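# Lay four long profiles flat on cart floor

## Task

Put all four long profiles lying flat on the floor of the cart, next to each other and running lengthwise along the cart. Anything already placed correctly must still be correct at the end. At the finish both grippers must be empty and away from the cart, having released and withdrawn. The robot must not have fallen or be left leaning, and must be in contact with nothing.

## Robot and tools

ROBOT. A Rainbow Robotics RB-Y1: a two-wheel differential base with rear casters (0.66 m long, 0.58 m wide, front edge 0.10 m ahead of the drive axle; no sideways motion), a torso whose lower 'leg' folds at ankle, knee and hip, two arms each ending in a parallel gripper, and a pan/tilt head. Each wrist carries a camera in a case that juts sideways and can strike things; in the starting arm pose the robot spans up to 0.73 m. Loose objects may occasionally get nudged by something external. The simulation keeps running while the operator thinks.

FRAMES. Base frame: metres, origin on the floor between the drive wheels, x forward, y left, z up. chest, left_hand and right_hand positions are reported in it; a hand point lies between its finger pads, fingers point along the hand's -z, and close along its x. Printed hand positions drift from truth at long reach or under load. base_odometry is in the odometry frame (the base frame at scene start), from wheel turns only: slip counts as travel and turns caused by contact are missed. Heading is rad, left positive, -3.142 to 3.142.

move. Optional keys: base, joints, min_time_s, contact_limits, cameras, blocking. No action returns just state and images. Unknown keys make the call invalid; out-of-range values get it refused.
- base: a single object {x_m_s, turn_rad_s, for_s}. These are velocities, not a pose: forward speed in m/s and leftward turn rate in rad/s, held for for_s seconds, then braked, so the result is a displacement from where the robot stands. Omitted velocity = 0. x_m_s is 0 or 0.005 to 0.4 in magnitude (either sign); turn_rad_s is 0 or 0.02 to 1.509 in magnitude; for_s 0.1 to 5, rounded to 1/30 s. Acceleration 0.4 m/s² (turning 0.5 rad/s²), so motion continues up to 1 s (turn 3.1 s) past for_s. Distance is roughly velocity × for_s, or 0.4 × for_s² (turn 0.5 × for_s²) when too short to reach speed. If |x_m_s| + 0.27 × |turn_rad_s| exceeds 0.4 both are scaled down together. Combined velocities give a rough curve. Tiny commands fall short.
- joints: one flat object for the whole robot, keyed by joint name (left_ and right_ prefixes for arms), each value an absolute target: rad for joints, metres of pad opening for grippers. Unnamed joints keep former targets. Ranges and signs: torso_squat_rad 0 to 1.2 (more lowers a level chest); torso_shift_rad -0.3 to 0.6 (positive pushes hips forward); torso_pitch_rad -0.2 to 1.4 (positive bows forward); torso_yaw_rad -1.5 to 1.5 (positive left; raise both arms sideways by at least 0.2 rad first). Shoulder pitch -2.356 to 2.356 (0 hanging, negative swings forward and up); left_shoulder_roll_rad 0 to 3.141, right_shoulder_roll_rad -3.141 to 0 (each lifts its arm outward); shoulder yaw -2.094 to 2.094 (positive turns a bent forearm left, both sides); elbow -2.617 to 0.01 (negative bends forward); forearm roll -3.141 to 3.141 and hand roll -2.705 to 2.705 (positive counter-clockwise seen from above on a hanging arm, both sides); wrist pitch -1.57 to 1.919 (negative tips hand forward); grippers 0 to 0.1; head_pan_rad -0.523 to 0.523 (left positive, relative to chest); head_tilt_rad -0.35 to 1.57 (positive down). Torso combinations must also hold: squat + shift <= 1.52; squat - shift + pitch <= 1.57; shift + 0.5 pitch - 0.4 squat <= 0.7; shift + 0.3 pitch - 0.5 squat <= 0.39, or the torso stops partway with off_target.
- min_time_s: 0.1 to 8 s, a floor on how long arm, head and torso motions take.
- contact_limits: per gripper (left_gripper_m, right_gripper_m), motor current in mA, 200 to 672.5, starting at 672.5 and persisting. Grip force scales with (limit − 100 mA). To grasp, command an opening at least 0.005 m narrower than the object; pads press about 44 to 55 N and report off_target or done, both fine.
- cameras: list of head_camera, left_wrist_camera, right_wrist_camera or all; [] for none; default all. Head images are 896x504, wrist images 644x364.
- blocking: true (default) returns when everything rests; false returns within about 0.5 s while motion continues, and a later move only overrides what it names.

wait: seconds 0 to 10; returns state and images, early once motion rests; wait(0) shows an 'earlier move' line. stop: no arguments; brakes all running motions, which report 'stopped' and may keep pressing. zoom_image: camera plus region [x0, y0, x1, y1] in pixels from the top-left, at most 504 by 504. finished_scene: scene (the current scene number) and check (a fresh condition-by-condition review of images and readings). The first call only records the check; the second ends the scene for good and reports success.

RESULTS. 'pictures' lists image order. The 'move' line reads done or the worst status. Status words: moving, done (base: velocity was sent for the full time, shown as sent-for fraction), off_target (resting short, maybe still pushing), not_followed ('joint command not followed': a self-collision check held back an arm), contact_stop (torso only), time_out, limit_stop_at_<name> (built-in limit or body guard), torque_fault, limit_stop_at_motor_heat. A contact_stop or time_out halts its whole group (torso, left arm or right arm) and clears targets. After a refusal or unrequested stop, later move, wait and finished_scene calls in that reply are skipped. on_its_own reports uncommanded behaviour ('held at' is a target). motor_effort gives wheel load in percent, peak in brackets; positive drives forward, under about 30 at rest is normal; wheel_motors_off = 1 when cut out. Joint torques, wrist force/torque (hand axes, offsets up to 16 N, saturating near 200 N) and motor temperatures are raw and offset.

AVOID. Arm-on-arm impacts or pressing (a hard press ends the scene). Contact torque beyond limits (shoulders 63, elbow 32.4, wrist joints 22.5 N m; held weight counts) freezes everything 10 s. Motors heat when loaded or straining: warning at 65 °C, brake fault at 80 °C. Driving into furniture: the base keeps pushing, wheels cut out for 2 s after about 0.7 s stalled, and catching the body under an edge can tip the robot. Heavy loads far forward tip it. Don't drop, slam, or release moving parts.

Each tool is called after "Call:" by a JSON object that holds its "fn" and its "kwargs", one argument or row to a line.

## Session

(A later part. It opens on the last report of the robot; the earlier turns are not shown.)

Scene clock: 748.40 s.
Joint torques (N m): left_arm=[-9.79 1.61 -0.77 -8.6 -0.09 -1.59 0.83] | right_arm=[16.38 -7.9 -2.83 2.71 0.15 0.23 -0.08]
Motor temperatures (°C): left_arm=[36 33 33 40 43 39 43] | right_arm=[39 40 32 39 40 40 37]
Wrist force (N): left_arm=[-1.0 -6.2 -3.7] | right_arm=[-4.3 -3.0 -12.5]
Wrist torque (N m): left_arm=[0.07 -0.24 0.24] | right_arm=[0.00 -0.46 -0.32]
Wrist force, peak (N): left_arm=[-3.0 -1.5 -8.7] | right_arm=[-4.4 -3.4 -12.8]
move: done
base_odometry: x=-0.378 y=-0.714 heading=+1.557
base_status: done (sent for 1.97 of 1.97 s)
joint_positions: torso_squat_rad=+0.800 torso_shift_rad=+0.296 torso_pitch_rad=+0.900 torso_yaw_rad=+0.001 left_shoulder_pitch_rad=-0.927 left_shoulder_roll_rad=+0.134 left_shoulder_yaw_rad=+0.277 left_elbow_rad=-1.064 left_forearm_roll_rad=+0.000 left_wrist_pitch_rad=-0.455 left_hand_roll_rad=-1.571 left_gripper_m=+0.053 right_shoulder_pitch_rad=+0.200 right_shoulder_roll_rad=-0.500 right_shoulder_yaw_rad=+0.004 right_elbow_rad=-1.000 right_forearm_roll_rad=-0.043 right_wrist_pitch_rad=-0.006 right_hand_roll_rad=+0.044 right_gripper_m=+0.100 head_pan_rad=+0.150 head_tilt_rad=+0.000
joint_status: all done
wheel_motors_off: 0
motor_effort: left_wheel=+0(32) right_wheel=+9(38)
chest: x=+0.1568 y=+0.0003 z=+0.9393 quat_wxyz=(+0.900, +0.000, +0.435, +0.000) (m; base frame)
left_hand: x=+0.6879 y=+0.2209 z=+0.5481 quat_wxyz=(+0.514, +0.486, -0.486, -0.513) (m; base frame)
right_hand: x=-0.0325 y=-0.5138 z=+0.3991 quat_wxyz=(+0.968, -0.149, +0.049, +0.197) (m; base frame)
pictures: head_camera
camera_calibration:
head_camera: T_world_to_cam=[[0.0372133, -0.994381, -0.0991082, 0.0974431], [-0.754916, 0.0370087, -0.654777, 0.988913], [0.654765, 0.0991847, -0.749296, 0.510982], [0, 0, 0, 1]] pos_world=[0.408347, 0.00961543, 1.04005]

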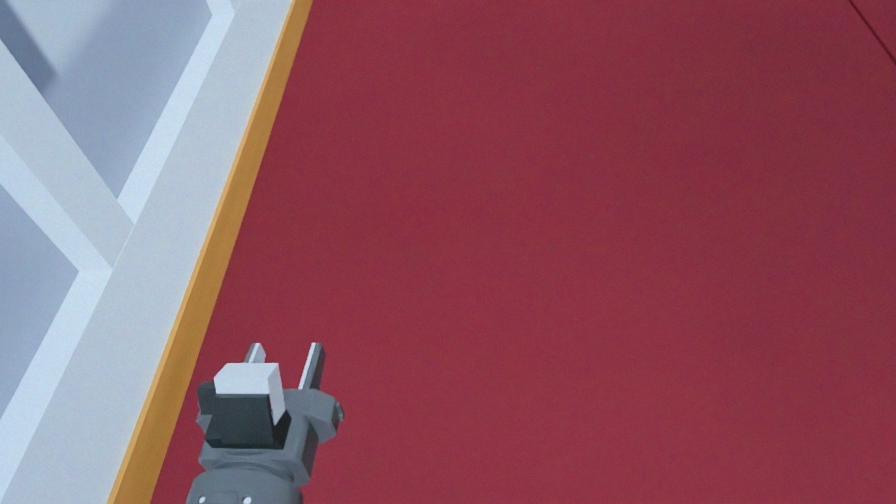

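Call:
{"fn": "move", "kwargs": {
  "base": {"x_m_s":0.35,"for_s":3.84},
  "cameras": []
}}

Call:
{"fn": "move", "kwargs": {
  "base": {"turn_rad_s":-0.8,"for_s":1.955},
  "cameras": ["left_wrist_camera","head_camera"]
}}

Scene clock: 756.70 s.
Joint torques (N m): left_arm=[-8.61 2.05 -0.43 -8.96 0.04 -1.86 0.36] | right_arm=[16.28 -7.75 -2.57 2.94 0.29 0.16 -0.17]
Motor temperatures (°C): left_arm=[36 33 33 40 43 39 43] | right_arm=[39 40 32 39 40 40 37]
Wrist force (N): left_arm=[-0.6 -5.8 -3.3] | right_arm=[-4.3 -3.1 -12.4]
Wrist torque (N m): left_arm=[0.07 -0.19 0.23] | right_arm=[0.00 -0.47 -0.32]
Wrist force, peak (N): left_arm=[-0.8 -6.7 -3.8] | right_arm=[-4.4 -2.8 -12.8]
move: done
base_odometry: x=-0.359 y=+0.627 heading=+1.557
base_status: done (sent for 3.83 of 3.83 s)
joint_positions: torso_squat_rad=+0.800 torso_shift_rad=+0.296 torso_pitch_rad=+0.900 torso_yaw_rad=+0.001 left_shoulder_pitch_rad=-0.927 left_shoulder_roll_rad=+0.134 left_shoulder_yaw_rad=+0.277 left_elbow_rad=-1.064 left_forearm_roll_rad=+0.000 left_wrist_pitch_rad=-0.455 left_hand_roll_rad=-1.571 left_gripper_m=+0.053 right_shoulder_pitch_rad=+0.200 right_shoulder_roll_rad=-0.500 right_shoulder_yaw_rad=+0.004 right_elbow_rad=-1.000 right_forearm_roll_rad=-0.043 right_wrist_pitch_rad=-0.006 right_hand_roll_rad=+0.044 right_gripper_m=+0.100 head_pan_rad=+0.150 head_tilt_rad=+0.000
joint_status: not commanded
wheel_motors_off: 0
motor_effort: left_wheel=+0(29) right_wheel=-1(44)
chest: x=+0.1568 y=+0.0003 z=+0.9393 quat_wxyz=(+0.900, +0.000, +0.435, +0.000) (m; base frame)
left_hand: x=+0.6879 y=+0.2209 z=+0.5482 quat_wxyz=(+0.514, +0.486, -0.486, -0.513) (m; base frame)
right_hand: x=-0.0324 y=-0.5137 z=+0.3991 quat_wxyz=(+0.968, -0.149, +0.049, +0.197) (m; base frame)
pictures: none
No camera images: "cameras" was empty.

Scene clock: 760.60 s.
Joint torques (N m): left_arm=[-8.48 1.83 -1.47 -8.3 -0.05 -1.89 0.64] | right_arm=[17.47 -7.87 -2.63 2.74 0.31 0.22 -0.24]
Motor temperatures (°C): left_arm=[36 33 33 40 43 39 43] | right_arm=[39 40 32 39 40 40 37]
Wrist force (N): left_arm=[-0.6 -6.3 -3.5] | right_arm=[-4.2 -3.2 -12.5]
Wrist torque (N m): left_arm=[0.10 -0.18 0.23] | right_arm=[0.02 -0.45 -0.32]
Wrist force, peak (N): left_arm=[-0.9 -6.4 -3.9] | right_arm=[-4.3 -3.1 -12.8]
move: done
base_odometry: x=-0.359 y=+0.627 heading=-0.016
base_status: done (sent for 1.97 of 1.97 s)
joint_positions: torso_squat_rad=+0.800 torso_shift_rad=+0.296 torso_pitch_rad=+0.900 torso_yaw_rad=+0.001 left_shoulder_pitch_rad=-0.927 left_shoulder_roll_rad=+0.134 left_shoulder_yaw_rad=+0.277 left_elbow_rad=-1.064 left_forearm_roll_rad=+0.000 left_wrist_pitch_rad=-0.455 left_hand_roll_rad=-1.571 left_gripper_m=+0.053 right_shoulder_pitch_rad=+0.200 right_shoulder_roll_rad=-0.500 right_shoulder_yaw_rad=+0.004 right_elbow_rad=-1.000 right_forearm_roll_rad=-0.043 right_wrist_pitch_rad=-0.006 right_hand_roll_rad=+0.044 right_gripper_m=+0.100 head_pan_rad=+0.150 head_tilt_rad=+0.000
joint_status: not commanded
wheel_motors_off: 0
motor_effort: left_wheel=+9(32) right_wheel=-1(36)
chest: x=+0.1568 y=+0.0003 z=+0.9393 quat_wxyz=(+0.900, +0.000, +0.435, +0.000) (m; base frame)
left_hand: x=+0.6879 y=+0.2209 z=+0.5482 quat_wxyz=(+0.514, +0.486, -0.486, -0.513) (m; base frame)
right_hand: x=-0.0324 y=-0.5137 z=+0.3991 quat_wxyz=(+0.968, -0.149, +0.049, +0.197) (m; base frame)
pictures: head_camera, left_wrist_camera
camera_calibration:
head_camera: T_world_to_cam=[[0.037211, -0.994381, -0.0991075, 0.0974423], [-0.754923, 0.0370089, -0.654768, 0.988902], [0.654757, 0.0991831, -0.749304, 0.510972], [0, 0, 0, 1]] pos_world=[0.408357, 0.00961671, 1.04003]
left_wrist_camera: T_world_to_cam=[[-0.0321643, -0.999238, 0.0221232, 0.230097], [-0.523649, -0.00200612, -0.851931, 0.859632], [0.851326, -0.0389866, -0.523186, -0.211418], [0, 0, 0, 1]] pos_world=[0.637532, 0.223404, 0.616646]

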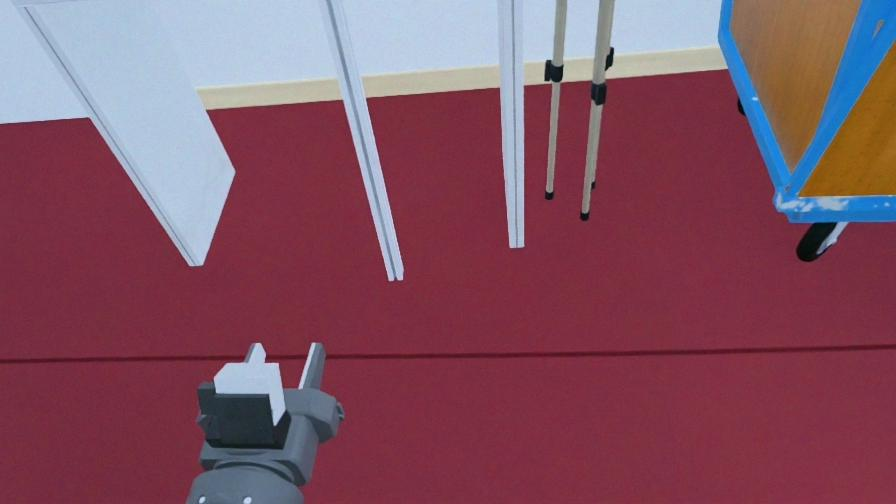

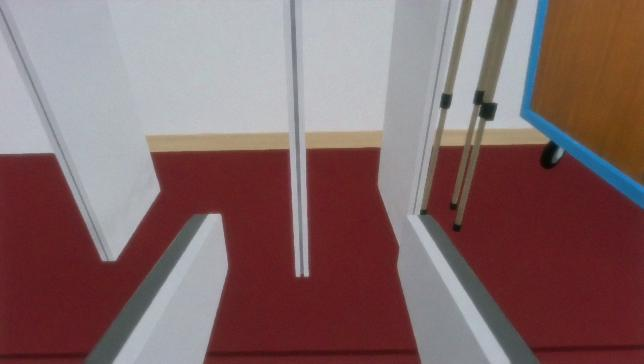

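Call:
{"fn": "move", "kwargs": {
  "base": {"turn_rad_s":0.03,"for_s":0.65},
  "cameras": []
}}

Call:
{"fn": "move", "kwargs": {
  "base": {"x_m_s":0.3,"for_s":1.263},
  "cameras": ["left_wrist_camera","head_camera"]
}}

Scene clock: 770.40 s.
Joint torques (N m): left_arm=[-9.54 1.41 -1.12 -8.44 0.12 -1.84 0.61] | right_arm=[17.18 -7.61 -2.63 2.75 0.32 0.14 -0.27]
Motor temperatures (°C): left_arm=[36 33 33 40 43 39 43] | right_arm=[39 40 32 39 40 40 37]
Wrist force (N): left_arm=[-0.5 -6.2 -3.6] | right_arm=[-4.1 -3.0 -12.3]
Wrist torque (N m): left_arm=[0.10 -0.19 0.22] | right_arm=[-0.02 -0.43 -0.31]
Wrist force, peak (N): left_arm=[-0.8 -6.6 -3.9] | right_arm=[-3.8 -3.1 -12.8]
move: done
base_odometry: x=-0.359 y=+0.627 heading=+0.004
base_status: done (sent for 0.67 of 0.67 s)
joint_positions: torso_squat_rad=+0.800 torso_shift_rad=+0.296 torso_pitch_rad=+0.900 torso_yaw_rad=+0.001 left_shoulder_pitch_rad=-0.927 left_shoulder_roll_rad=+0.134 left_shoulder_yaw_rad=+0.277 left_elbow_rad=-1.064 left_forearm_roll_rad=+0.000 left_wrist_pitch_rad=-0.455 left_hand_roll_rad=-1.571 left_gripper_m=+0.053 right_shoulder_pitch_rad=+0.200 right_shoulder_roll_rad=-0.500 right_shoulder_yaw_rad=+0.004 right_elbow_rad=-1.000 right_forearm_roll_rad=-0.043 right_wrist_pitch_rad=-0.006 right_hand_roll_rad=+0.044 right_gripper_m=+0.100 head_pan_rad=+0.150 head_tilt_rad=+0.000
joint_status: not commanded
wheel_motors_off: 0
motor_effort: left_wheel=+5(8) right_wheel=-5(12)
chest: x=+0.1568 y=+0.0003 z=+0.9393 quat_wxyz=(+0.900, +0.000, +0.435, +0.000) (m; base frame)
left_hand: x=+0.6879 y=+0.2209 z=+0.5482 quat_wxyz=(+0.514, +0.486, -0.486, -0.513) (m; base frame)
right_hand: x=-0.0324 y=-0.5137 z=+0.3991 quat_wxyz=(+0.968, -0.149, +0.049, +0.197) (m; base frame)
pictures: none
No camera images: "cameras" was empty.

Scene clock: 772.73 s.
Joint torques (N m): left_arm=[-8.96 2.21 -0.17 -8.34 -0.03 -1.79 0.45] | right_arm=[16.78 -8.13 -2.38 2.8 0.22 0.26 -0.23]
Motor temperatures (°C): left_arm=[36 33 33 40 43 39 43] | right_arm=[39 40 32 39 40 40 37]
Wrist force (N): left_arm=[-0.9 -6.2 -3.6] | right_arm=[-4.0 -3.2 -12.6]
Wrist torque (N m): left_arm=[0.10 -0.22 0.22] | right_arm=[0.00 -0.43 -0.32]
Wrist force, peak (N): left_arm=[-0.3 -6.3 -4.3] | right_arm=[-4.3 -3.1 -12.8]
move: done
base_odometry: x=+0.021 y=+0.629 heading=+0.004
base_status: done (sent for 1.27 of 1.27 s)
joint_positions: torso_squat_rad=+0.800 torso_shift_rad=+0.296 torso_pitch_rad=+0.900 torso_yaw_rad=+0.001 left_shoulder_pitch_rad=-0.927 left_shoulder_roll_rad=+0.134 left_shoulder_yaw_rad=+0.277 left_elbow_rad=-1.064 left_forearm_roll_rad=+0.000 left_wrist_pitch_rad=-0.455 left_hand_roll_rad=-1.571 left_gripper_m=+0.053 right_shoulder_pitch_rad=+0.200 right_shoulder_roll_rad=-0.500 right_shoulder_yaw_rad=+0.004 right_elbow_rad=-1.000 right_forearm_roll_rad=-0.043 right_wrist_pitch_rad=-0.006 right_hand_roll_rad=+0.044 right_gripper_m=+0.100 head_pan_rad=+0.150 head_tilt_rad=+0.000
joint_status: not commanded
wheel_motors_off: 0
motor_effort: left_wheel=-5(33) right_wheel=-1(37)
chest: x=+0.1568 y=+0.0003 z=+0.9393 quat_wxyz=(+0.900, +0.000, +0.435, +0.000) (m; base frame)
left_hand: x=+0.6880 y=+0.2209 z=+0.5482 quat_wxyz=(+0.514, +0.486, -0.486, -0.513) (m; base frame)
right_hand: x=-0.0324 y=-0.5137 z=+0.3991 quat_wxyz=(+0.968, -0.149, +0.049, +0.197) (m; base frame)
pictures: head_camera, left_wrist_camera
camera_calibration:
head_camera: T_world_to_cam=[[0.0372081, -0.994381, -0.0991089, 0.0974429], [-0.754938, 0.0370098, -0.654751, 0.98889], [0.65474, 0.0991831, -0.749319, 0.510977], [0, 0, 0, 1]] pos_world=[0.408368, 0.00961632, 1.04002]
left_wrist_camera: T_world_to_cam=[[-0.0321779, -0.999237, 0.022137, 0.230086], [-0.523622, -0.00201203, -0.851948, 0.859643], [0.851343, -0.0390053, -0.523158, -0.211458], [0, 0, 0, 1]] pos_world=[0.637555, 0.223393, 0.616652]

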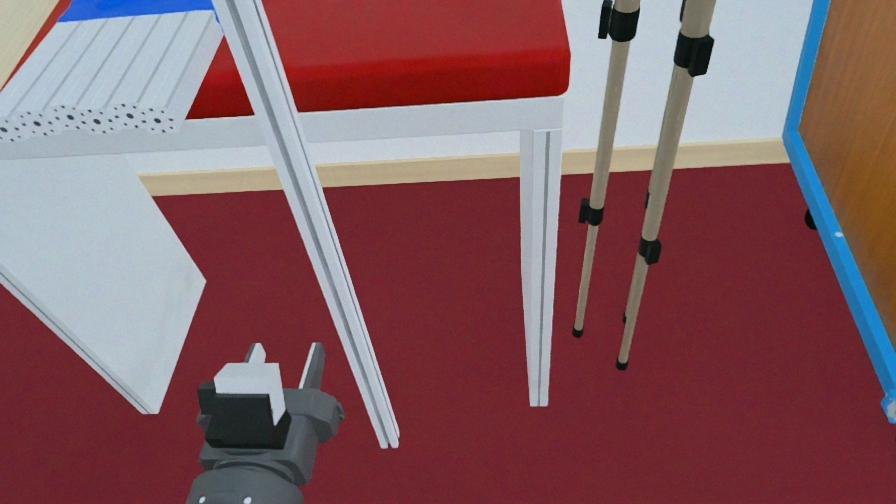

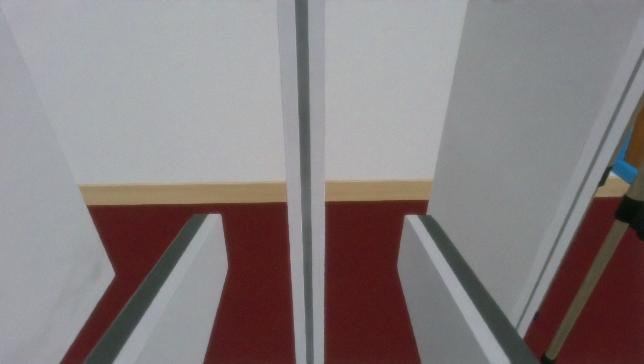

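Call:
{"fn": "move", "kwargs": {
  "base": {"x_m_s":0.25,"turn_rad_s":0.02,"for_s":0.628},
  "cameras": ["left_wrist_camera","head_camera"]
}}

Call:
{"fn": "move", "kwargs": {
  "joints": {"left_gripper_m":0.01},
  "cameras": ["left_wrist_camera"]
}}

Scene clock: 777.43 s.
Joint torques (N m): left_arm=[-9.11 2.07 -0.9 -8.32 -0.04 -1.98 0.52] | right_arm=[17.37 -7.91 -2.73 2.79 0.09 0.44 -0.21]
Motor temperatures (°C): left_arm=[36 33 33 40 43 39 43] | right_arm=[39 40 32 39 40 40 37]
Wrist force (N): left_arm=[-0.9 -5.9 -3.6] | right_arm=[-4.1 -3.1 -12.5]
Wrist torque (N m): left_arm=[0.06 -0.24 0.22] | right_arm=[-0.02 -0.43 -0.31]
Wrist force, peak (N): left_arm=[-0.5 -6.6 -3.8] | right_arm=[-4.5 -3.0 -12.7]
move: done
base_odometry: x=+0.179 y=+0.631 heading=+0.017
base_status: done (sent for 0.63 of 0.63 s)
joint_positions: torso_squat_rad=+0.800 torso_shift_rad=+0.296 torso_pitch_rad=+0.900 torso_yaw_rad=+0.001 left_shoulder_pitch_rad=-0.927 left_shoulder_roll_rad=+0.134 left_shoulder_yaw_rad=+0.277 left_elbow_rad=-1.064 left_forearm_roll_rad=+0.000 left_wrist_pitch_rad=-0.455 left_hand_roll_rad=-1.571 left_gripper_m=+0.053 right_shoulder_pitch_rad=+0.200 right_shoulder_roll_rad=-0.500 right_shoulder_yaw_rad=+0.004 right_elbow_rad=-1.000 right_forearm_roll_rad=-0.043 right_wrist_pitch_rad=-0.006 right_hand_roll_rad=+0.044 right_gripper_m=+0.100 head_pan_rad=+0.150 head_tilt_rad=+0.000
joint_status: not commanded
wheel_motors_off: 0
motor_effort: left_wheel=+3(18) right_wheel=-8(40)
chest: x=+0.1568 y=+0.0003 z=+0.9393 quat_wxyz=(+0.900, +0.000, +0.435, +0.000) (m; base frame)
left_hand: x=+0.6879 y=+0.2209 z=+0.5482 quat_wxyz=(+0.514, +0.486, -0.486, -0.513) (m; base frame)
right_hand: x=-0.0324 y=-0.5138 z=+0.3991 quat_wxyz=(+0.968, -0.149, +0.048, +0.197) (m; base frame)
pictures: head_camera, left_wrist_camera
camera_calibration:
head_camera: T_world_to_cam=[[0.0372076, -0.994381, -0.0991091, 0.0974435], [-0.754946, 0.0370092, -0.654742, 0.988878], [0.654731, 0.0991833, -0.749326, 0.510989], [0, 0, 0, 1]] pos_world=[0.408363, 0.00961681, 1.04001]
left_wrist_camera: T_world_to_cam=[[-0.032173, -0.999237, 0.0221539, 0.230069], [-0.523643, -0.00202804, -0.851936, 0.859634], [0.85133, -0.03901, -0.523178, -0.211428], [0, 0, 0, 1]] pos_world=[0.637538, 0.223389, 0.616641]

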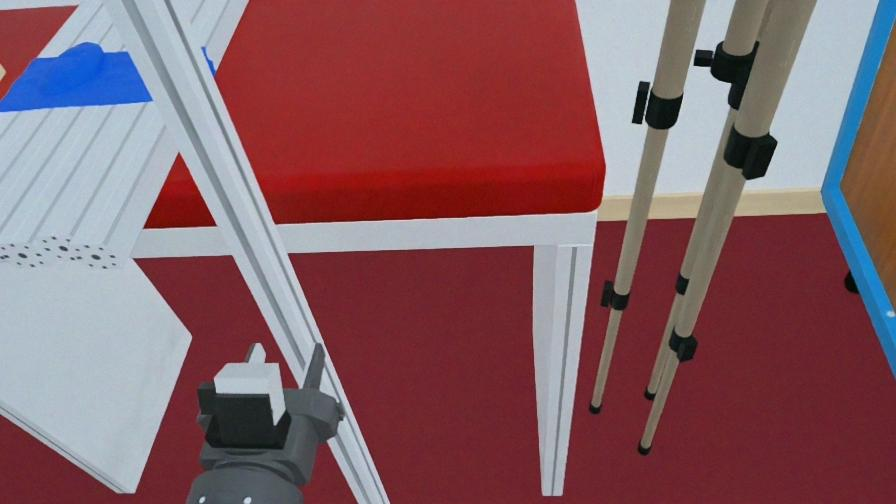

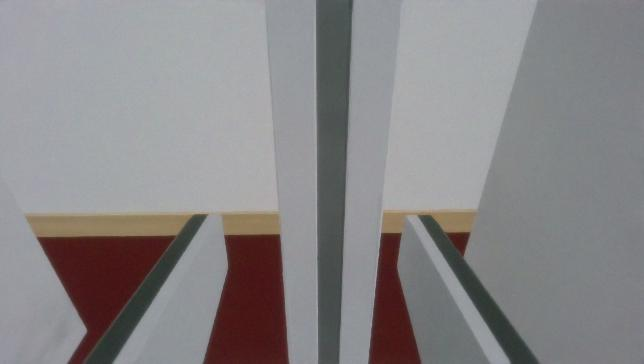

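Scene clock: 778.40 s.
Joint torques (N m): left_arm=[-9.34 2.2 -0.8 -8.31 -0.03 -1.9 0.72] | right_arm=[16.73 -7.75 -2.69 2.85 0.3 0.06 -0.34]
Motor temperatures (°C): left_arm=[36 33 33 40 43 39 43] | right_arm=[39 40 32 39 40 40 37]
Wrist force (N): left_arm=[-0.9 -5.9 -3.2] | right_arm=[-4.1 -3.1 -12.6]
Wrist torque (N m): left_arm=[0.03 -0.23 0.24] | right_arm=[0.02 -0.43 -0.32]
Wrist force, peak (N): left_arm=[-0.9 -6.5 -3.9] | right_arm=[-4.0 -3.3 -12.6]
move: done
base_odometry: x=+0.179 y=+0.631 heading=+0.017
base_status: not commanded
joint_positions: torso_squat_rad=+0.800 torso_shift_rad=+0.296 torso_pitch_rad=+0.900 torso_yaw_rad=+0.001 left_shoulder_pitch_rad=-0.927 left_shoulder_roll_rad=+0.134 left_shoulder_yaw_rad=+0.277 left_elbow_rad=-1.064 left_forearm_roll_rad=+0.000 left_wrist_pitch_rad=-0.455 left_hand_roll_rad=-1.571 left_gripper_m=+0.010 right_shoulder_pitch_rad=+0.200 right_shoulder_roll_rad=-0.500 right_shoulder_yaw_rad=+0.004 right_elbow_rad=-1.000 right_forearm_roll_rad=-0.043 right_wrist_pitch_rad=-0.006 right_hand_roll_rad=+0.044 right_gripper_m=+0.100 head_pan_rad=+0.150 head_tilt_rad=+0.000
joint_status: all done
wheel_motors_off: 0
motor_effort: left_wheel=+4(4) right_wheel=-10(10)
chest: x=+0.1568 y=+0.0003 z=+0.9393 quat_wxyz=(+0.900, +0.000, +0.435, +0.000) (m; base frame)
left_hand: x=+0.6879 y=+0.2209 z=+0.5482 quat_wxyz=(+0.514, +0.486, -0.486, -0.513) (m; base frame)
right_hand: x=-0.0324 y=-0.5138 z=+0.3991 quat_wxyz=(+0.968, -0.149, +0.048, +0.197) (m; base frame)
pictures: left_wrist_camera
camera_calibration:
left_wrist_camera: T_world_to_cam=[[-0.0321731, -0.999237, 0.0221535, 0.230069], [-0.523641, -0.00202778, -0.851937, 0.859634], [0.851331, -0.03901, -0.523176, -0.211428], [0, 0, 0, 1]] pos_world=[0.637538, 0.223389, 0.616643]

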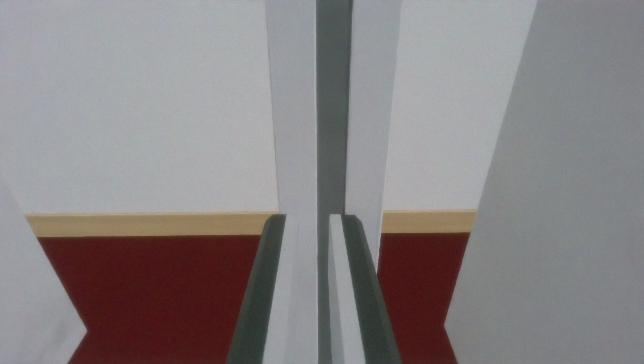

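Call:
{"fn": "move", "kwargs": {
  "joints": {"left_gripper_m":0.053},
  "cameras": []
}}

Call:
{"fn": "move", "kwargs": {
  "base": {"x_m_s":0.1,"for_s":0.39},
  "cameras": ["left_wrist_camera","head_camera"]
}}

Scene clock: 784.23 s.
Joint torques (N m): left_arm=[-8.94 2.49 -0.94 -8.63 -0.15 -2.04 0.61] | right_arm=[16.94 -7.68 -2.53 2.63 0.33 0.23 -0.14]
Motor temperatures (°C): left_arm=[36 33 33 40 43 39 43] | right_arm=[39 40 32 39 40 40 37]
Wrist force (N): left_arm=[-0.5 -6.0 -3.6] | right_arm=[-4.0 -3.1 -12.6]
Wrist torque (N m): left_arm=[0.07 -0.16 0.23] | right_arm=[0.01 -0.42 -0.33]
Wrist force, peak (N): left_arm=[-0.7 -6.9 -3.6] | right_arm=[-4.1 -3.1 -12.8]
move: done
base_odometry: x=+0.179 y=+0.631 heading=+0.017
base_status: not commanded
joint_positions: torso_squat_rad=+0.800 torso_shift_rad=+0.296 torso_pitch_rad=+0.900 torso_yaw_rad=+0.001 left_shoulder_pitch_rad=-0.927 left_shoulder_roll_rad=+0.134 left_shoulder_yaw_rad=+0.277 left_elbow_rad=-1.064 left_forearm_roll_rad=+0.000 left_wrist_pitch_rad=-0.455 left_hand_roll_rad=-1.571 left_gripper_m=+0.053 right_shoulder_pitch_rad=+0.200 right_shoulder_roll_rad=-0.500 right_shoulder_yaw_rad=+0.004 right_elbow_rad=-1.000 right_forearm_roll_rad=-0.043 right_wrist_pitch_rad=-0.006 right_hand_roll_rad=+0.044 right_gripper_m=+0.100 head_pan_rad=+0.150 head_tilt_rad=+0.000
joint_status: all done
wheel_motors_off: 0
motor_effort: left_wheel=+4(4) right_wheel=-10(11)
chest: x=+0.1568 y=+0.0003 z=+0.9393 quat_wxyz=(+0.900, +0.000, +0.435, +0.000) (m; base frame)
left_hand: x=+0.6879 y=+0.2209 z=+0.5482 quat_wxyz=(+0.514, +0.486, -0.486, -0.513) (m; base frame)
right_hand: x=-0.0324 y=-0.5138 z=+0.3991 quat_wxyz=(+0.968, -0.149, +0.048, +0.197) (m; base frame)
pictures: none
No camera images: "cameras" was empty.

Scene clock: 785.47 s.
Joint torques (N m): left_arm=[-8.84 1.55 -0.28 -8.57 0.02 -1.78 0.47] | right_arm=[16.7 -7.92 -2.58 2.77 0.02 -0.02 -0.17]
Motor temperatures (°C): left_arm=[36 33 33 40 43 39 43] | right_arm=[39 40 32 39 40 40 37]
Wrist force (N): left_arm=[-0.9 -6.2 -3.6] | right_arm=[-4.1 -2.9 -12.7]
Wrist torque (N m): left_arm=[0.10 -0.21 0.23] | right_arm=[-0.02 -0.43 -0.31]
Wrist force, peak (N): left_arm=[-1.1 -6.9 -3.8] | right_arm=[-3.9 -3.0 -12.9]
move: done
base_odometry: x=+0.219 y=+0.632 heading=+0.017
base_status: done (sent for 0.4 of 0.4 s)
joint_positions: torso_squat_rad=+0.800 torso_shift_rad=+0.296 torso_pitch_rad=+0.900 torso_yaw_rad=+0.001 left_shoulder_pitch_rad=-0.927 left_shoulder_roll_rad=+0.134 left_shoulder_yaw_rad=+0.277 left_elbow_rad=-1.064 left_forearm_roll_rad=+0.000 left_wrist_pitch_rad=-0.455 left_hand_roll_rad=-1.571 left_gripper_m=+0.053 right_shoulder_pitch_rad=+0.200 right_shoulder_roll_rad=-0.500 right_shoulder_yaw_rad=+0.004 right_elbow_rad=-1.000 right_forearm_roll_rad=-0.043 right_wrist_pitch_rad=-0.006 right_hand_roll_rad=+0.044 right_gripper_m=+0.100 head_pan_rad=+0.150 head_tilt_rad=+0.000
joint_status: not commanded
wheel_motors_off: 0
motor_effort: left_wheel=+3(32) right_wheel=-7(22)
chest: x=+0.1568 y=+0.0003 z=+0.9393 quat_wxyz=(+0.900, +0.000, +0.435, +0.000) (m; base frame)
left_hand: x=+0.6879 y=+0.2209 z=+0.5482 quat_wxyz=(+0.514, +0.486, -0.486, -0.513) (m; base frame)
right_hand: x=-0.0324 y=-0.5138 z=+0.3991 quat_wxyz=(+0.968, -0.149, +0.049, +0.197) (m; base frame)
pictures: head_camera, left_wrist_camera
camera_calibration:
head_camera: T_world_to_cam=[[0.037213, -0.994381, -0.0991071, 0.097443], [-0.754909, 0.0370094, -0.654785, 0.9889], [0.654773, 0.0991833, -0.749289, 0.510974], [0, 0, 0, 1]] pos_world=[0.408331, 0.0096168, 1.04004]
left_wrist_camera: T_world_to_cam=[[-0.0321708, -0.999237, 0.0221499, 0.230071], [-0.523623, -0.00202669, -0.851948, 0.859643], [0.851342, -0.0390061, -0.523158, -0.211422], [0, 0, 0, 1]] pos_world=[0.637523, 0.223391, 0.616668]

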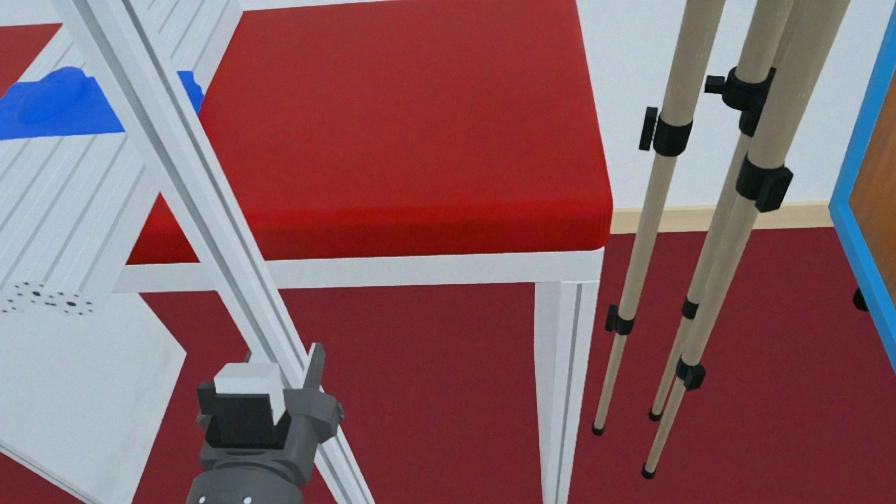

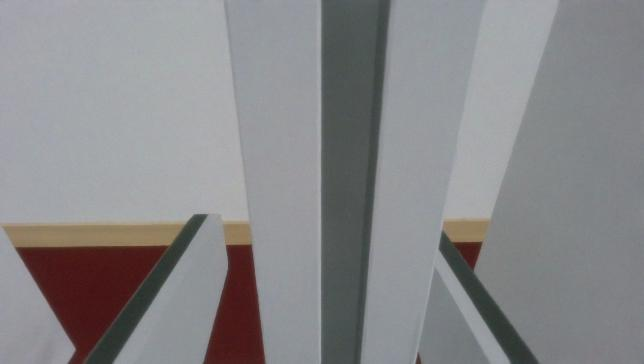

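Call:
{"fn": "move", "kwargs": {
  "joints": {"left_gripper_m":0.01},
  "cameras": ["left_wrist_camera","head_camera"]
}}

Scene clock: 790.67 s.
Joint torques (N m): left_arm=[-9.97 3.21 -0.11 -8.87 -0.28 -2.17 -0.17] | right_arm=[16.81 -7.36 -2.55 2.65 0.23 0.34 -0.22]
Motor temperatures (°C): left_arm=[36 33 33 40 43 39 43] | right_arm=[39 40 32 39 40 40 37]
Wrist force (N): left_arm=[1.0 -5.6 -3.0] | right_arm=[-4.0 -3.0 -12.4]
Wrist torque (N m): left_arm=[0.08 -0.23 1.07] | right_arm=[-0.01 -0.42 -0.33]
Wrist force, peak (N): left_arm=[0.8 -6.9 -3.4] | right_arm=[-4.4 -3.2 -12.7]
move: off_target
base_odometry: x=+0.219 y=+0.632 heading=+0.017
base_status: not commanded
joint_positions: torso_squat_rad=+0.800 torso_shift_rad=+0.296 torso_pitch_rad=+0.900 torso_yaw_rad=+0.001 left_shoulder_pitch_rad=-0.927 left_shoulder_roll_rad=+0.134 left_shoulder_yaw_rad=+0.277 left_elbow_rad=-1.064 left_forearm_roll_rad=+0.000 left_wrist_pitch_rad=-0.455 left_hand_roll_rad=-1.571 left_gripper_m=+0.031 right_shoulder_pitch_rad=+0.200 right_shoulder_roll_rad=-0.500 right_shoulder_yaw_rad=+0.004 right_elbow_rad=-1.000 right_forearm_roll_rad=-0.043 right_wrist_pitch_rad=-0.006 right_hand_roll_rad=+0.044 right_gripper_m=+0.100 head_pan_rad=+0.150 head_tilt_rad=+0.000
joint_status: left_gripper_m off_target (ended at +0.031, target +0.010)
wheel_motors_off: 0
motor_effort: left_wheel=+4(4) right_wheel=-8(9)
chest: x=+0.1568 y=+0.0003 z=+0.9393 quat_wxyz=(+0.900, +0.000, +0.435, +0.000) (m; base frame)
left_hand: x=+0.6879 y=+0.2207 z=+0.5482 quat_wxyz=(+0.514, +0.486, -0.486, -0.513) (m; base frame)
right_hand: x=-0.0324 y=-0.5138 z=+0.3991 quat_wxyz=(+0.968, -0.149, +0.049, +0.197) (m; base frame)
pictures: head_camera, left_wrist_camera
camera_calibration:
head_camera: T_world_to_cam=[[0.0372076, -0.994382, -0.0991002, 0.0974374], [-0.754908, 0.037009, -0.654785, 0.9889], [0.654774, 0.0991746, -0.74929, 0.510974], [0, 0, 0, 1]] pos_world=[0.408331, 0.0096161, 1.04004]
left_wrist_camera: T_world_to_cam=[[-0.0322457, -0.999224, 0.0226246, 0.22971], [-0.523677, -0.00238977, -0.851914, 0.859701], [0.851307, -0.0393185, -0.523193, -0.211309], [0, 0, 0, 1]] pos_world=[0.637502, 0.223278, 0.616639]

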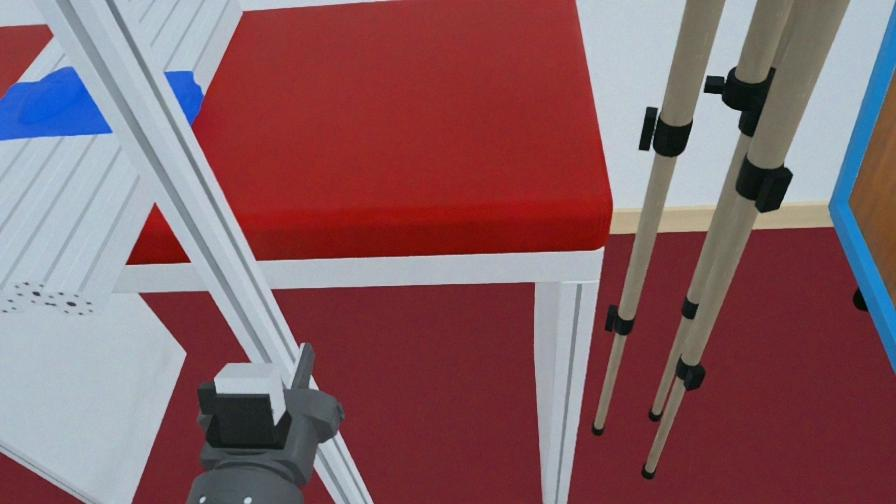

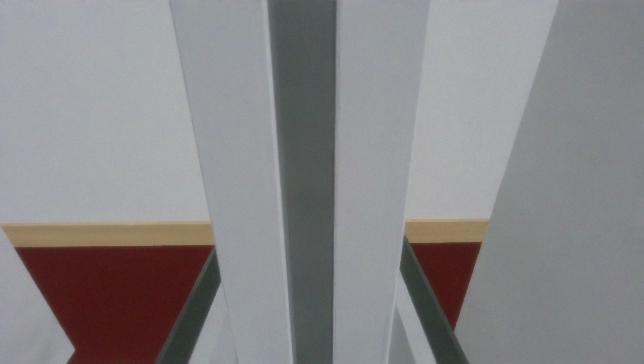

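Call:
{"fn": "move", "kwargs": {
  "base": {"x_m_s":-0.3,"for_s":2.01},
  "joints": {"torso_squat_rad":0.65},
  "min_time_s": 0.8,
  "cameras": ["left_wrist_camera","head_camera"]
}}

Call:
{"fn": "move", "kwargs": {
  "base": {"turn_rad_s":-0.7,"for_s":2.28},
  "cameras": ["head_camera"]
}}

Scene clock: 803.20 s.
Joint torques (N m): left_arm=[-14.3 3.88 -0.32 -12.47 -0.02 -4.33 0.08] | right_arm=[16.66 -7.14 -2.54 2.35 0.24 0.16 -0.15]
Motor temperatures (°C): left_arm=[36 33 33 40 43 39 43] | right_arm=[39 40 32 39 40 40 37]
Wrist force (N): left_arm=[-0.7 -15.4 -4.2] | right_arm=[-4.3 -3.2 -12.5]
Wrist torque (N m): left_arm=[0.19 -0.23 0.23] | right_arm=[0.00 -0.49 -0.32]
Wrist force, peak (N): left_arm=[-1.1 -17.0 -3.9] | right_arm=[-4.4 -3.3 -13.1]
move: done
base_odometry: x=-0.381 y=+0.621 heading=+0.018
base_status: done (sent for 2 of 2 s)
joint_positions: torso_squat_rad=+0.650 torso_shift_rad=+0.296 torso_pitch_rad=+0.901 torso_yaw_rad=+0.001 left_shoulder_pitch_rad=-0.926 left_shoulder_roll_rad=+0.134 left_shoulder_yaw_rad=+0.277 left_elbow_rad=-1.063 left_forearm_roll_rad=+0.000 left_wrist_pitch_rad=-0.454 left_hand_roll_rad=-1.571 left_gripper_m=+0.031 right_shoulder_pitch_rad=+0.200 right_shoulder_roll_rad=-0.500 right_shoulder_yaw_rad=+0.004 right_elbow_rad=-1.000 right_forearm_roll_rad=-0.043 right_wrist_pitch_rad=-0.006 right_hand_roll_rad=+0.044 right_gripper_m=+0.100 head_pan_rad=+0.150 head_tilt_rad=+0.000
joint_status: all done
wheel_motors_off: 0
motor_effort: left_wheel=+8(32) right_wheel=-3(31)
chest: x=+0.1772 y=+0.0003 z=+1.0057 quat_wxyz=(+0.900, +0.000, +0.435, +0.000) (m; base frame)
left_hand: x=+0.7075 y=+0.2210 z=+0.6132 quat_wxyz=(+0.515, +0.486, -0.485, -0.514) (m; base frame)
right_hand: x=-0.0123 y=-0.5138 z=+0.4657 quat_wxyz=(+0.968, -0.149, +0.049, +0.197) (m; base frame)
pictures: head_camera, left_wrist_camera
camera_calibration:
head_camera: T_world_to_cam=[[0.0371745, -0.994383, -0.0990992, 0.10328], [-0.755151, 0.0369964, -0.654506, 1.04758], [0.654495, 0.0991658, -0.749534, 0.547667], [0, 0, 0, 1]] pos_world=[0.428796, 0.00963387, 1.10638]
left_wrist_camera: T_world_to_cam=[[-0.0319363, -0.99924, 0.0223452, 0.229065], [-0.526401, -0.00218898, -0.850233, 0.926237], [0.849636, -0.0389159, -0.525931, -0.191137], [0, 0, 0, 1]] pos_world=[0.657285, 0.223481, 0.681874]

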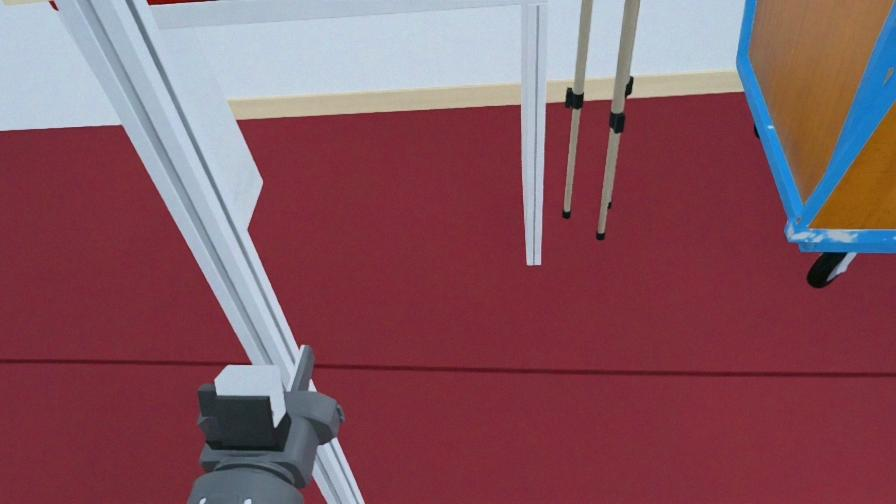

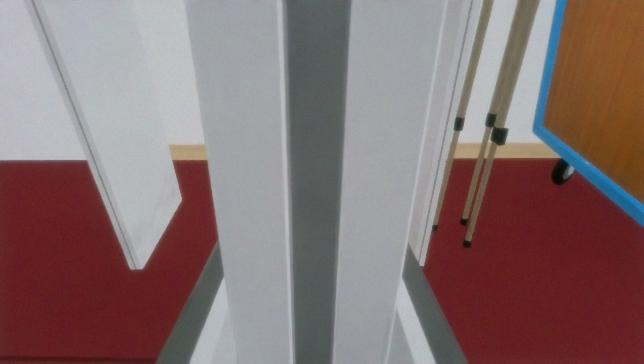

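Scene clock: 807.20 s.
Joint torques (N m): left_arm=[-13.08 3.57 -0.05 -12.46 -0.18 -4.33 0.09] | right_arm=[16.34 -7.41 -2.51 2.68 0.18 0.21 -0.2]
Motor temperatures (°C): left_arm=[36 33 33 40 43 39 43] | right_arm=[39 40 32 39 40 40 37]
Wrist force (N): left_arm=[-0.4 -15.1 -3.8] | right_arm=[-4.1 -3.1 -12.9]
Wrist torque (N m): left_arm=[0.04 -0.19 0.17] | right_arm=[0.00 -0.46 -0.33]
Wrist force, peak (N): left_arm=[-0.3 -16.1 -4.0] | right_arm=[-4.3 -3.5 -13.2]
move: done
base_odometry: x=-0.381 y=+0.621 heading=-1.569
base_status: done (sent for 2.27 of 2.27 s)
joint_positions: torso_squat_rad=+0.650 torso_shift_rad=+0.296 torso_pitch_rad=+0.901 torso_yaw_rad=+0.001 left_shoulder_pitch_rad=-0.926 left_shoulder_roll_rad=+0.134 left_shoulder_yaw_rad=+0.277 left_elbow_rad=-1.063 left_forearm_roll_rad=+0.000 left_wrist_pitch_rad=-0.454 left_hand_roll_rad=-1.571 left_gripper_m=+0.031 right_shoulder_pitch_rad=+0.200 right_shoulder_roll_rad=-0.500 right_shoulder_yaw_rad=+0.004 right_elbow_rad=-1.000 right_forearm_roll_rad=-0.043 right_wrist_pitch_rad=-0.006 right_hand_roll_rad=+0.044 right_gripper_m=+0.100 head_pan_rad=+0.150 head_tilt_rad=+0.000
joint_status: not commanded
wheel_motors_off: 0
motor_effort: left_wheel=+9(34) right_wheel=+2(34)
chest: x=+0.1772 y=+0.0003 z=+1.0057 quat_wxyz=(+0.900, +0.000, +0.435, +0.000) (m; base frame)
left_hand: x=+0.7075 y=+0.2210 z=+0.6133 quat_wxyz=(+0.515, +0.486, -0.485, -0.514) (m; base frame)
right_hand: x=-0.0122 y=-0.5138 z=+0.4657 quat_wxyz=(+0.968, -0.149, +0.049, +0.197) (m; base frame)
pictures: head_camera
camera_calibration:
head_camera: T_world_to_cam=[[0.0371839, -0.994387, -0.0990502, 0.103257], [-0.755158, 0.0369562, -0.654501, 1.04758], [0.654488, 0.0991354, -0.749545, 0.54767], [0, 0, 0, 1]] pos_world=[0.428803, 0.00966962, 1.10637]

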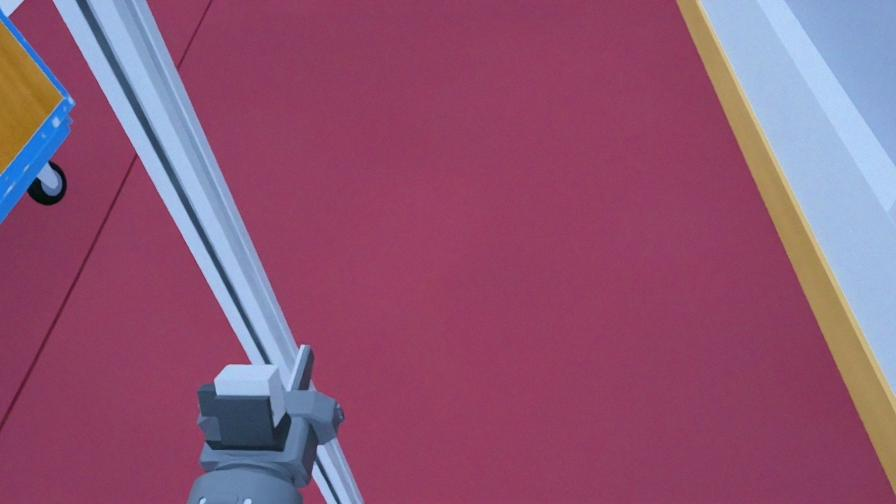

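Call:
{"fn": "move", "kwargs": {
  "base": {"x_m_s":0.35,"for_s":3.814},
  "joints": {"torso_squat_rad":0.4,"left_shoulder_pitch_rad":-1.075,"left_shoulder_roll_rad":0.178,"left_shoulder_yaw_rad":0.306,"left_elbow_rad":-1.819,"left_forearm_roll_rad":0,"left_wrist_pitch_rad":1.91,"left_hand_roll_rad":0,"head_pan_rad":0,"head_tilt_rad":0.25},
  "min_time_s": 3,
  "cameras": ["head_camera"]
}}

Call:
{"fn": "move", "kwargs": {
  "base": {"turn_rad_s":0.7,"for_s":2.22},
  "cameras": ["head_camera"]
}}

Call:
{"fn": "move", "kwargs": {
  "joints": {"head_pan_rad":0.5},
  "cameras": ["head_camera"]
}}

Scene clock: 817.30 s.
Joint torques (N m): left_arm=[-13.32 4.75 -0.1 -10.49 -0.24 0.06 0.26] | right_arm=[16.47 -8.9 -3.02 2.75 0.46 0.08 0.26]
Motor temperatures (°C): left_arm=[36 33 33 41 43 39 43] | right_arm=[39 40 32 39 40 40 37]
Wrist force (N): left_arm=[-2.0 0.3 -17.7] | right_arm=[-4.3 -3.2 -12.7]
Wrist torque (N m): left_arm=[-0.46 -0.27 0.27] | right_arm=[0.00 -0.45 -0.30]
Wrist force, peak (N): left_arm=[-2.5 0.0 -18.7] | right_arm=[-19.4 70.5 4.9]
move: done
base_odometry: x=-0.378 y=-0.709 heading=-1.568
base_status: done (sent for 3.8 of 3.8 s)
joint_positions: torso_squat_rad=+0.400 torso_shift_rad=+0.296 torso_pitch_rad=+0.901 torso_yaw_rad=+0.001 left_shoulder_pitch_rad=-1.074 left_shoulder_roll_rad=+0.178 left_shoulder_yaw_rad=+0.306 left_elbow_rad=-1.818 left_forearm_roll_rad=+0.000 left_wrist_pitch_rad=+1.910 left_hand_roll_rad=+0.000 left_gripper_m=+0.031 right_shoulder_pitch_rad=+0.200 right_shoulder_roll_rad=-0.500 right_shoulder_yaw_rad=+0.004 right_elbow_rad=-1.000 right_forearm_roll_rad=-0.043 right_wrist_pitch_rad=-0.006 right_hand_roll_rad=+0.044 right_gripper_m=+0.100 head_pan_rad=+0.000 head_tilt_rad=+0.250
joint_status: all done
wheel_motors_off: 0
motor_effort: left_wheel=+1(41) right_wheel=-4(51)
chest: x=+0.2028 y=+0.0003 z=+1.0893 quat_wxyz=(+0.900, +0.000, +0.435, +0.000) (m; base frame)
left_hand: x=+0.5975 y=+0.2210 z=+0.7102 quat_wxyz=(+1.000, +0.000, -0.028, +0.001) (m; base frame)
right_hand: x=+0.0133 y=-0.5136 z=+0.5493 quat_wxyz=(+0.968, -0.149, +0.049, +0.196) (m; base frame)
pictures: head_camera
camera_calibration:
head_camera: T_world_to_cam=[[-0.0495037, -0.998269, 0.0317665, -0.0135033], [-0.891559, 0.0298311, -0.451922, 0.930231], [0.450192, -0.0506934, -0.891492, 0.839699], [0, 0, 0, 1]] pos_world=[0.450662, 0.00133753, 1.16941]

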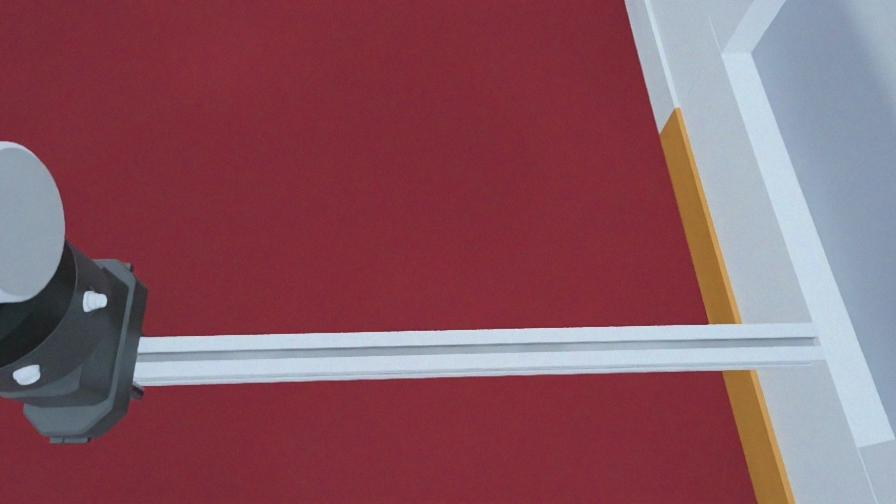

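Scene clock: 821.27 s.
Joint torques (N m): left_arm=[-13.97 4.93 -0.37 -10.49 -0.12 -0.28 0.14] | right_arm=[17.5 -8.38 -2.76 2.33 0.26 0.31 0.06]
Motor temperatures (°C): left_arm=[36 33 33 41 43 39 43] | right_arm=[39 40 32 39 40 40 37]
Wrist force (N): left_arm=[-1.5 0.0 -17.9] | right_arm=[-4.1 -3.1 -12.5]
Wrist torque (N m): left_arm=[-0.31 -0.21 0.19] | right_arm=[-0.03 -0.43 -0.31]
Wrist force, peak (N): left_arm=[-1.1 -0.3 -18.3] | right_arm=[-4.4 -3.2 -13.0]
move: done
base_odometry: x=-0.378 y=-0.709 heading=-0.006
base_status: done (sent for 2.23 of 2.23 s)
joint_positions: torso_squat_rad=+0.400 torso_shift_rad=+0.296 torso_pitch_rad=+0.901 torso_yaw_rad=+0.001 left_shoulder_pitch_rad=-1.074 left_shoulder_roll_rad=+0.178 left_shoulder_yaw_rad=+0.306 left_elbow_rad=-1.818 left_forearm_roll_rad=+0.000 left_wrist_pitch_rad=+1.910 left_hand_roll_rad=+0.000 left_gripper_m=+0.031 right_shoulder_pitch_rad=+0.200 right_shoulder_roll_rad=-0.500 right_shoulder_yaw_rad=+0.004 right_elbow_rad=-1.000 right_forearm_roll_rad=-0.043 right_wrist_pitch_rad=-0.006 right_hand_roll_rad=+0.044 right_gripper_m=+0.100 head_pan_rad=+0.000 head_tilt_rad=+0.250
joint_status: not commanded
wheel_motors_off: 0
motor_effort: left_wheel=+0(32) right_wheel=+7(34)
chest: x=+0.2028 y=+0.0004 z=+1.0893 quat_wxyz=(+0.900, +0.000, +0.435, +0.000) (m; base frame)
left_hand: x=+0.5975 y=+0.2210 z=+0.7102 quat_wxyz=(+1.000, +0.000, -0.028, +0.001) (m; base frame)
right_hand: x=+0.0133 y=-0.5137 z=+0.5493 quat_wxyz=(+0.968, -0.149, +0.049, +0.196) (m; base frame)
pictures: head_camera
camera_calibration:
head_camera: T_world_to_cam=[[-0.0494843, -0.998269, 0.0317893, -0.0135298], [-0.891553, 0.0298028, -0.451935, 0.930237], [0.450206, -0.0507056, -0.891484, 0.839698], [0, 0, 0, 1]] pos_world=[0.450649, 0.00134733, 1.16941]

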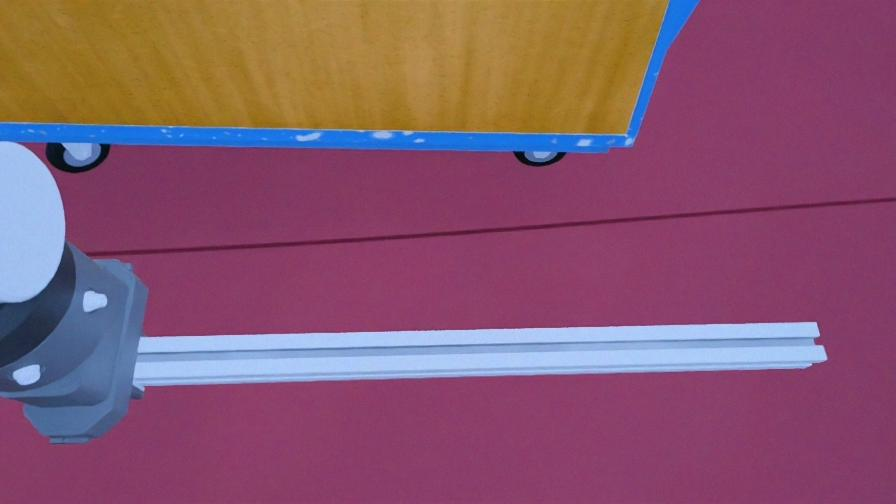

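Scene clock: 822.27 s.
Joint torques (N m): left_arm=[-14.23 4.68 -0.1 -10.3 -0.03 -0.1 -0.02] | right_arm=[16.27 -8.53 -2.7 2.71 0.31 0.23 0.01]
Motor temperatures (°C): left_arm=[36 33 33 41 43 39 43] | right_arm=[39 40 32 39 40 40 37]
Wrist force (N): left_arm=[-1.4 0.0 -17.7] | right_arm=[-4.2 -3.0 -12.5]
Wrist torque (N m): left_arm=[-0.39 -0.22 0.23] | right_arm=[-0.02 -0.43 -0.31]
Wrist force, peak (N): left_arm=[-1.7 0.2 -18.2] | right_arm=[-4.4 -3.2 -12.8]
move: done
base_odometry: x=-0.378 y=-0.709 heading=-0.006
base_status: not commanded
joint_positions: torso_squat_rad=+0.400 torso_shift_rad=+0.296 torso_pitch_rad=+0.901 torso_yaw_rad=+0.001 left_shoulder_pitch_rad=-1.074 left_shoulder_roll_rad=+0.178 left_shoulder_yaw_rad=+0.306 left_elbow_rad=-1.818 left_forearm_roll_rad=+0.000 left_wrist_pitch_rad=+1.910 left_hand_roll_rad=+0.000 left_gripper_m=+0.031 right_shoulder_pitch_rad=+0.200 right_shoulder_roll_rad=-0.500 right_shoulder_yaw_rad=+0.004 right_elbow_rad=-1.000 right_forearm_roll_rad=-0.043 right_wrist_pitch_rad=-0.006 right_hand_roll_rad=+0.044 right_gripper_m=+0.100 head_pan_rad=+0.500 head_tilt_rad=+0.250
joint_status: all done
wheel_motors_off: 0
motor_effort: left_wheel=+0(2) right_wheel=+11(11)
chest: x=+0.2028 y=+0.0004 z=+1.0893 quat_wxyz=(+0.900, +0.000, +0.435, +0.000) (m; base frame)
left_hand: x=+0.5975 y=+0.2210 z=+0.7102 quat_wxyz=(+1.000, +0.000, -0.028, +0.001) (m; base frame)
right_hand: x=+0.0133 y=-0.5137 z=+0.5493 quat_wxyz=(+0.968, -0.149, +0.049, +0.196) (m; base frame)
pictures: head_camera
camera_calibration:
head_camera: T_world_to_cam=[[0.251869, -0.902783, -0.348632, 0.329044], [-0.885441, -0.0695772, -0.459515, 0.937076], [0.390585, 0.42443, -0.816886, 0.772456], [0, 0, 0, 1]] pos_world=[0.445139, 0.0344007, 1.17632]

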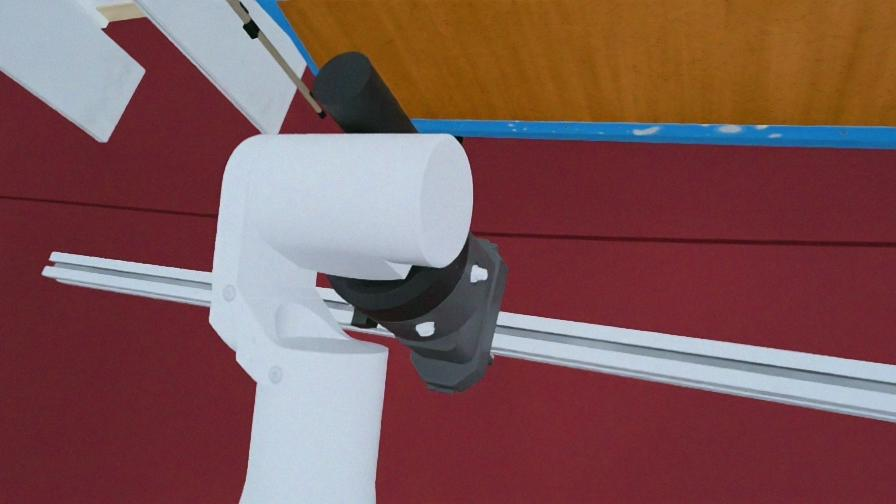

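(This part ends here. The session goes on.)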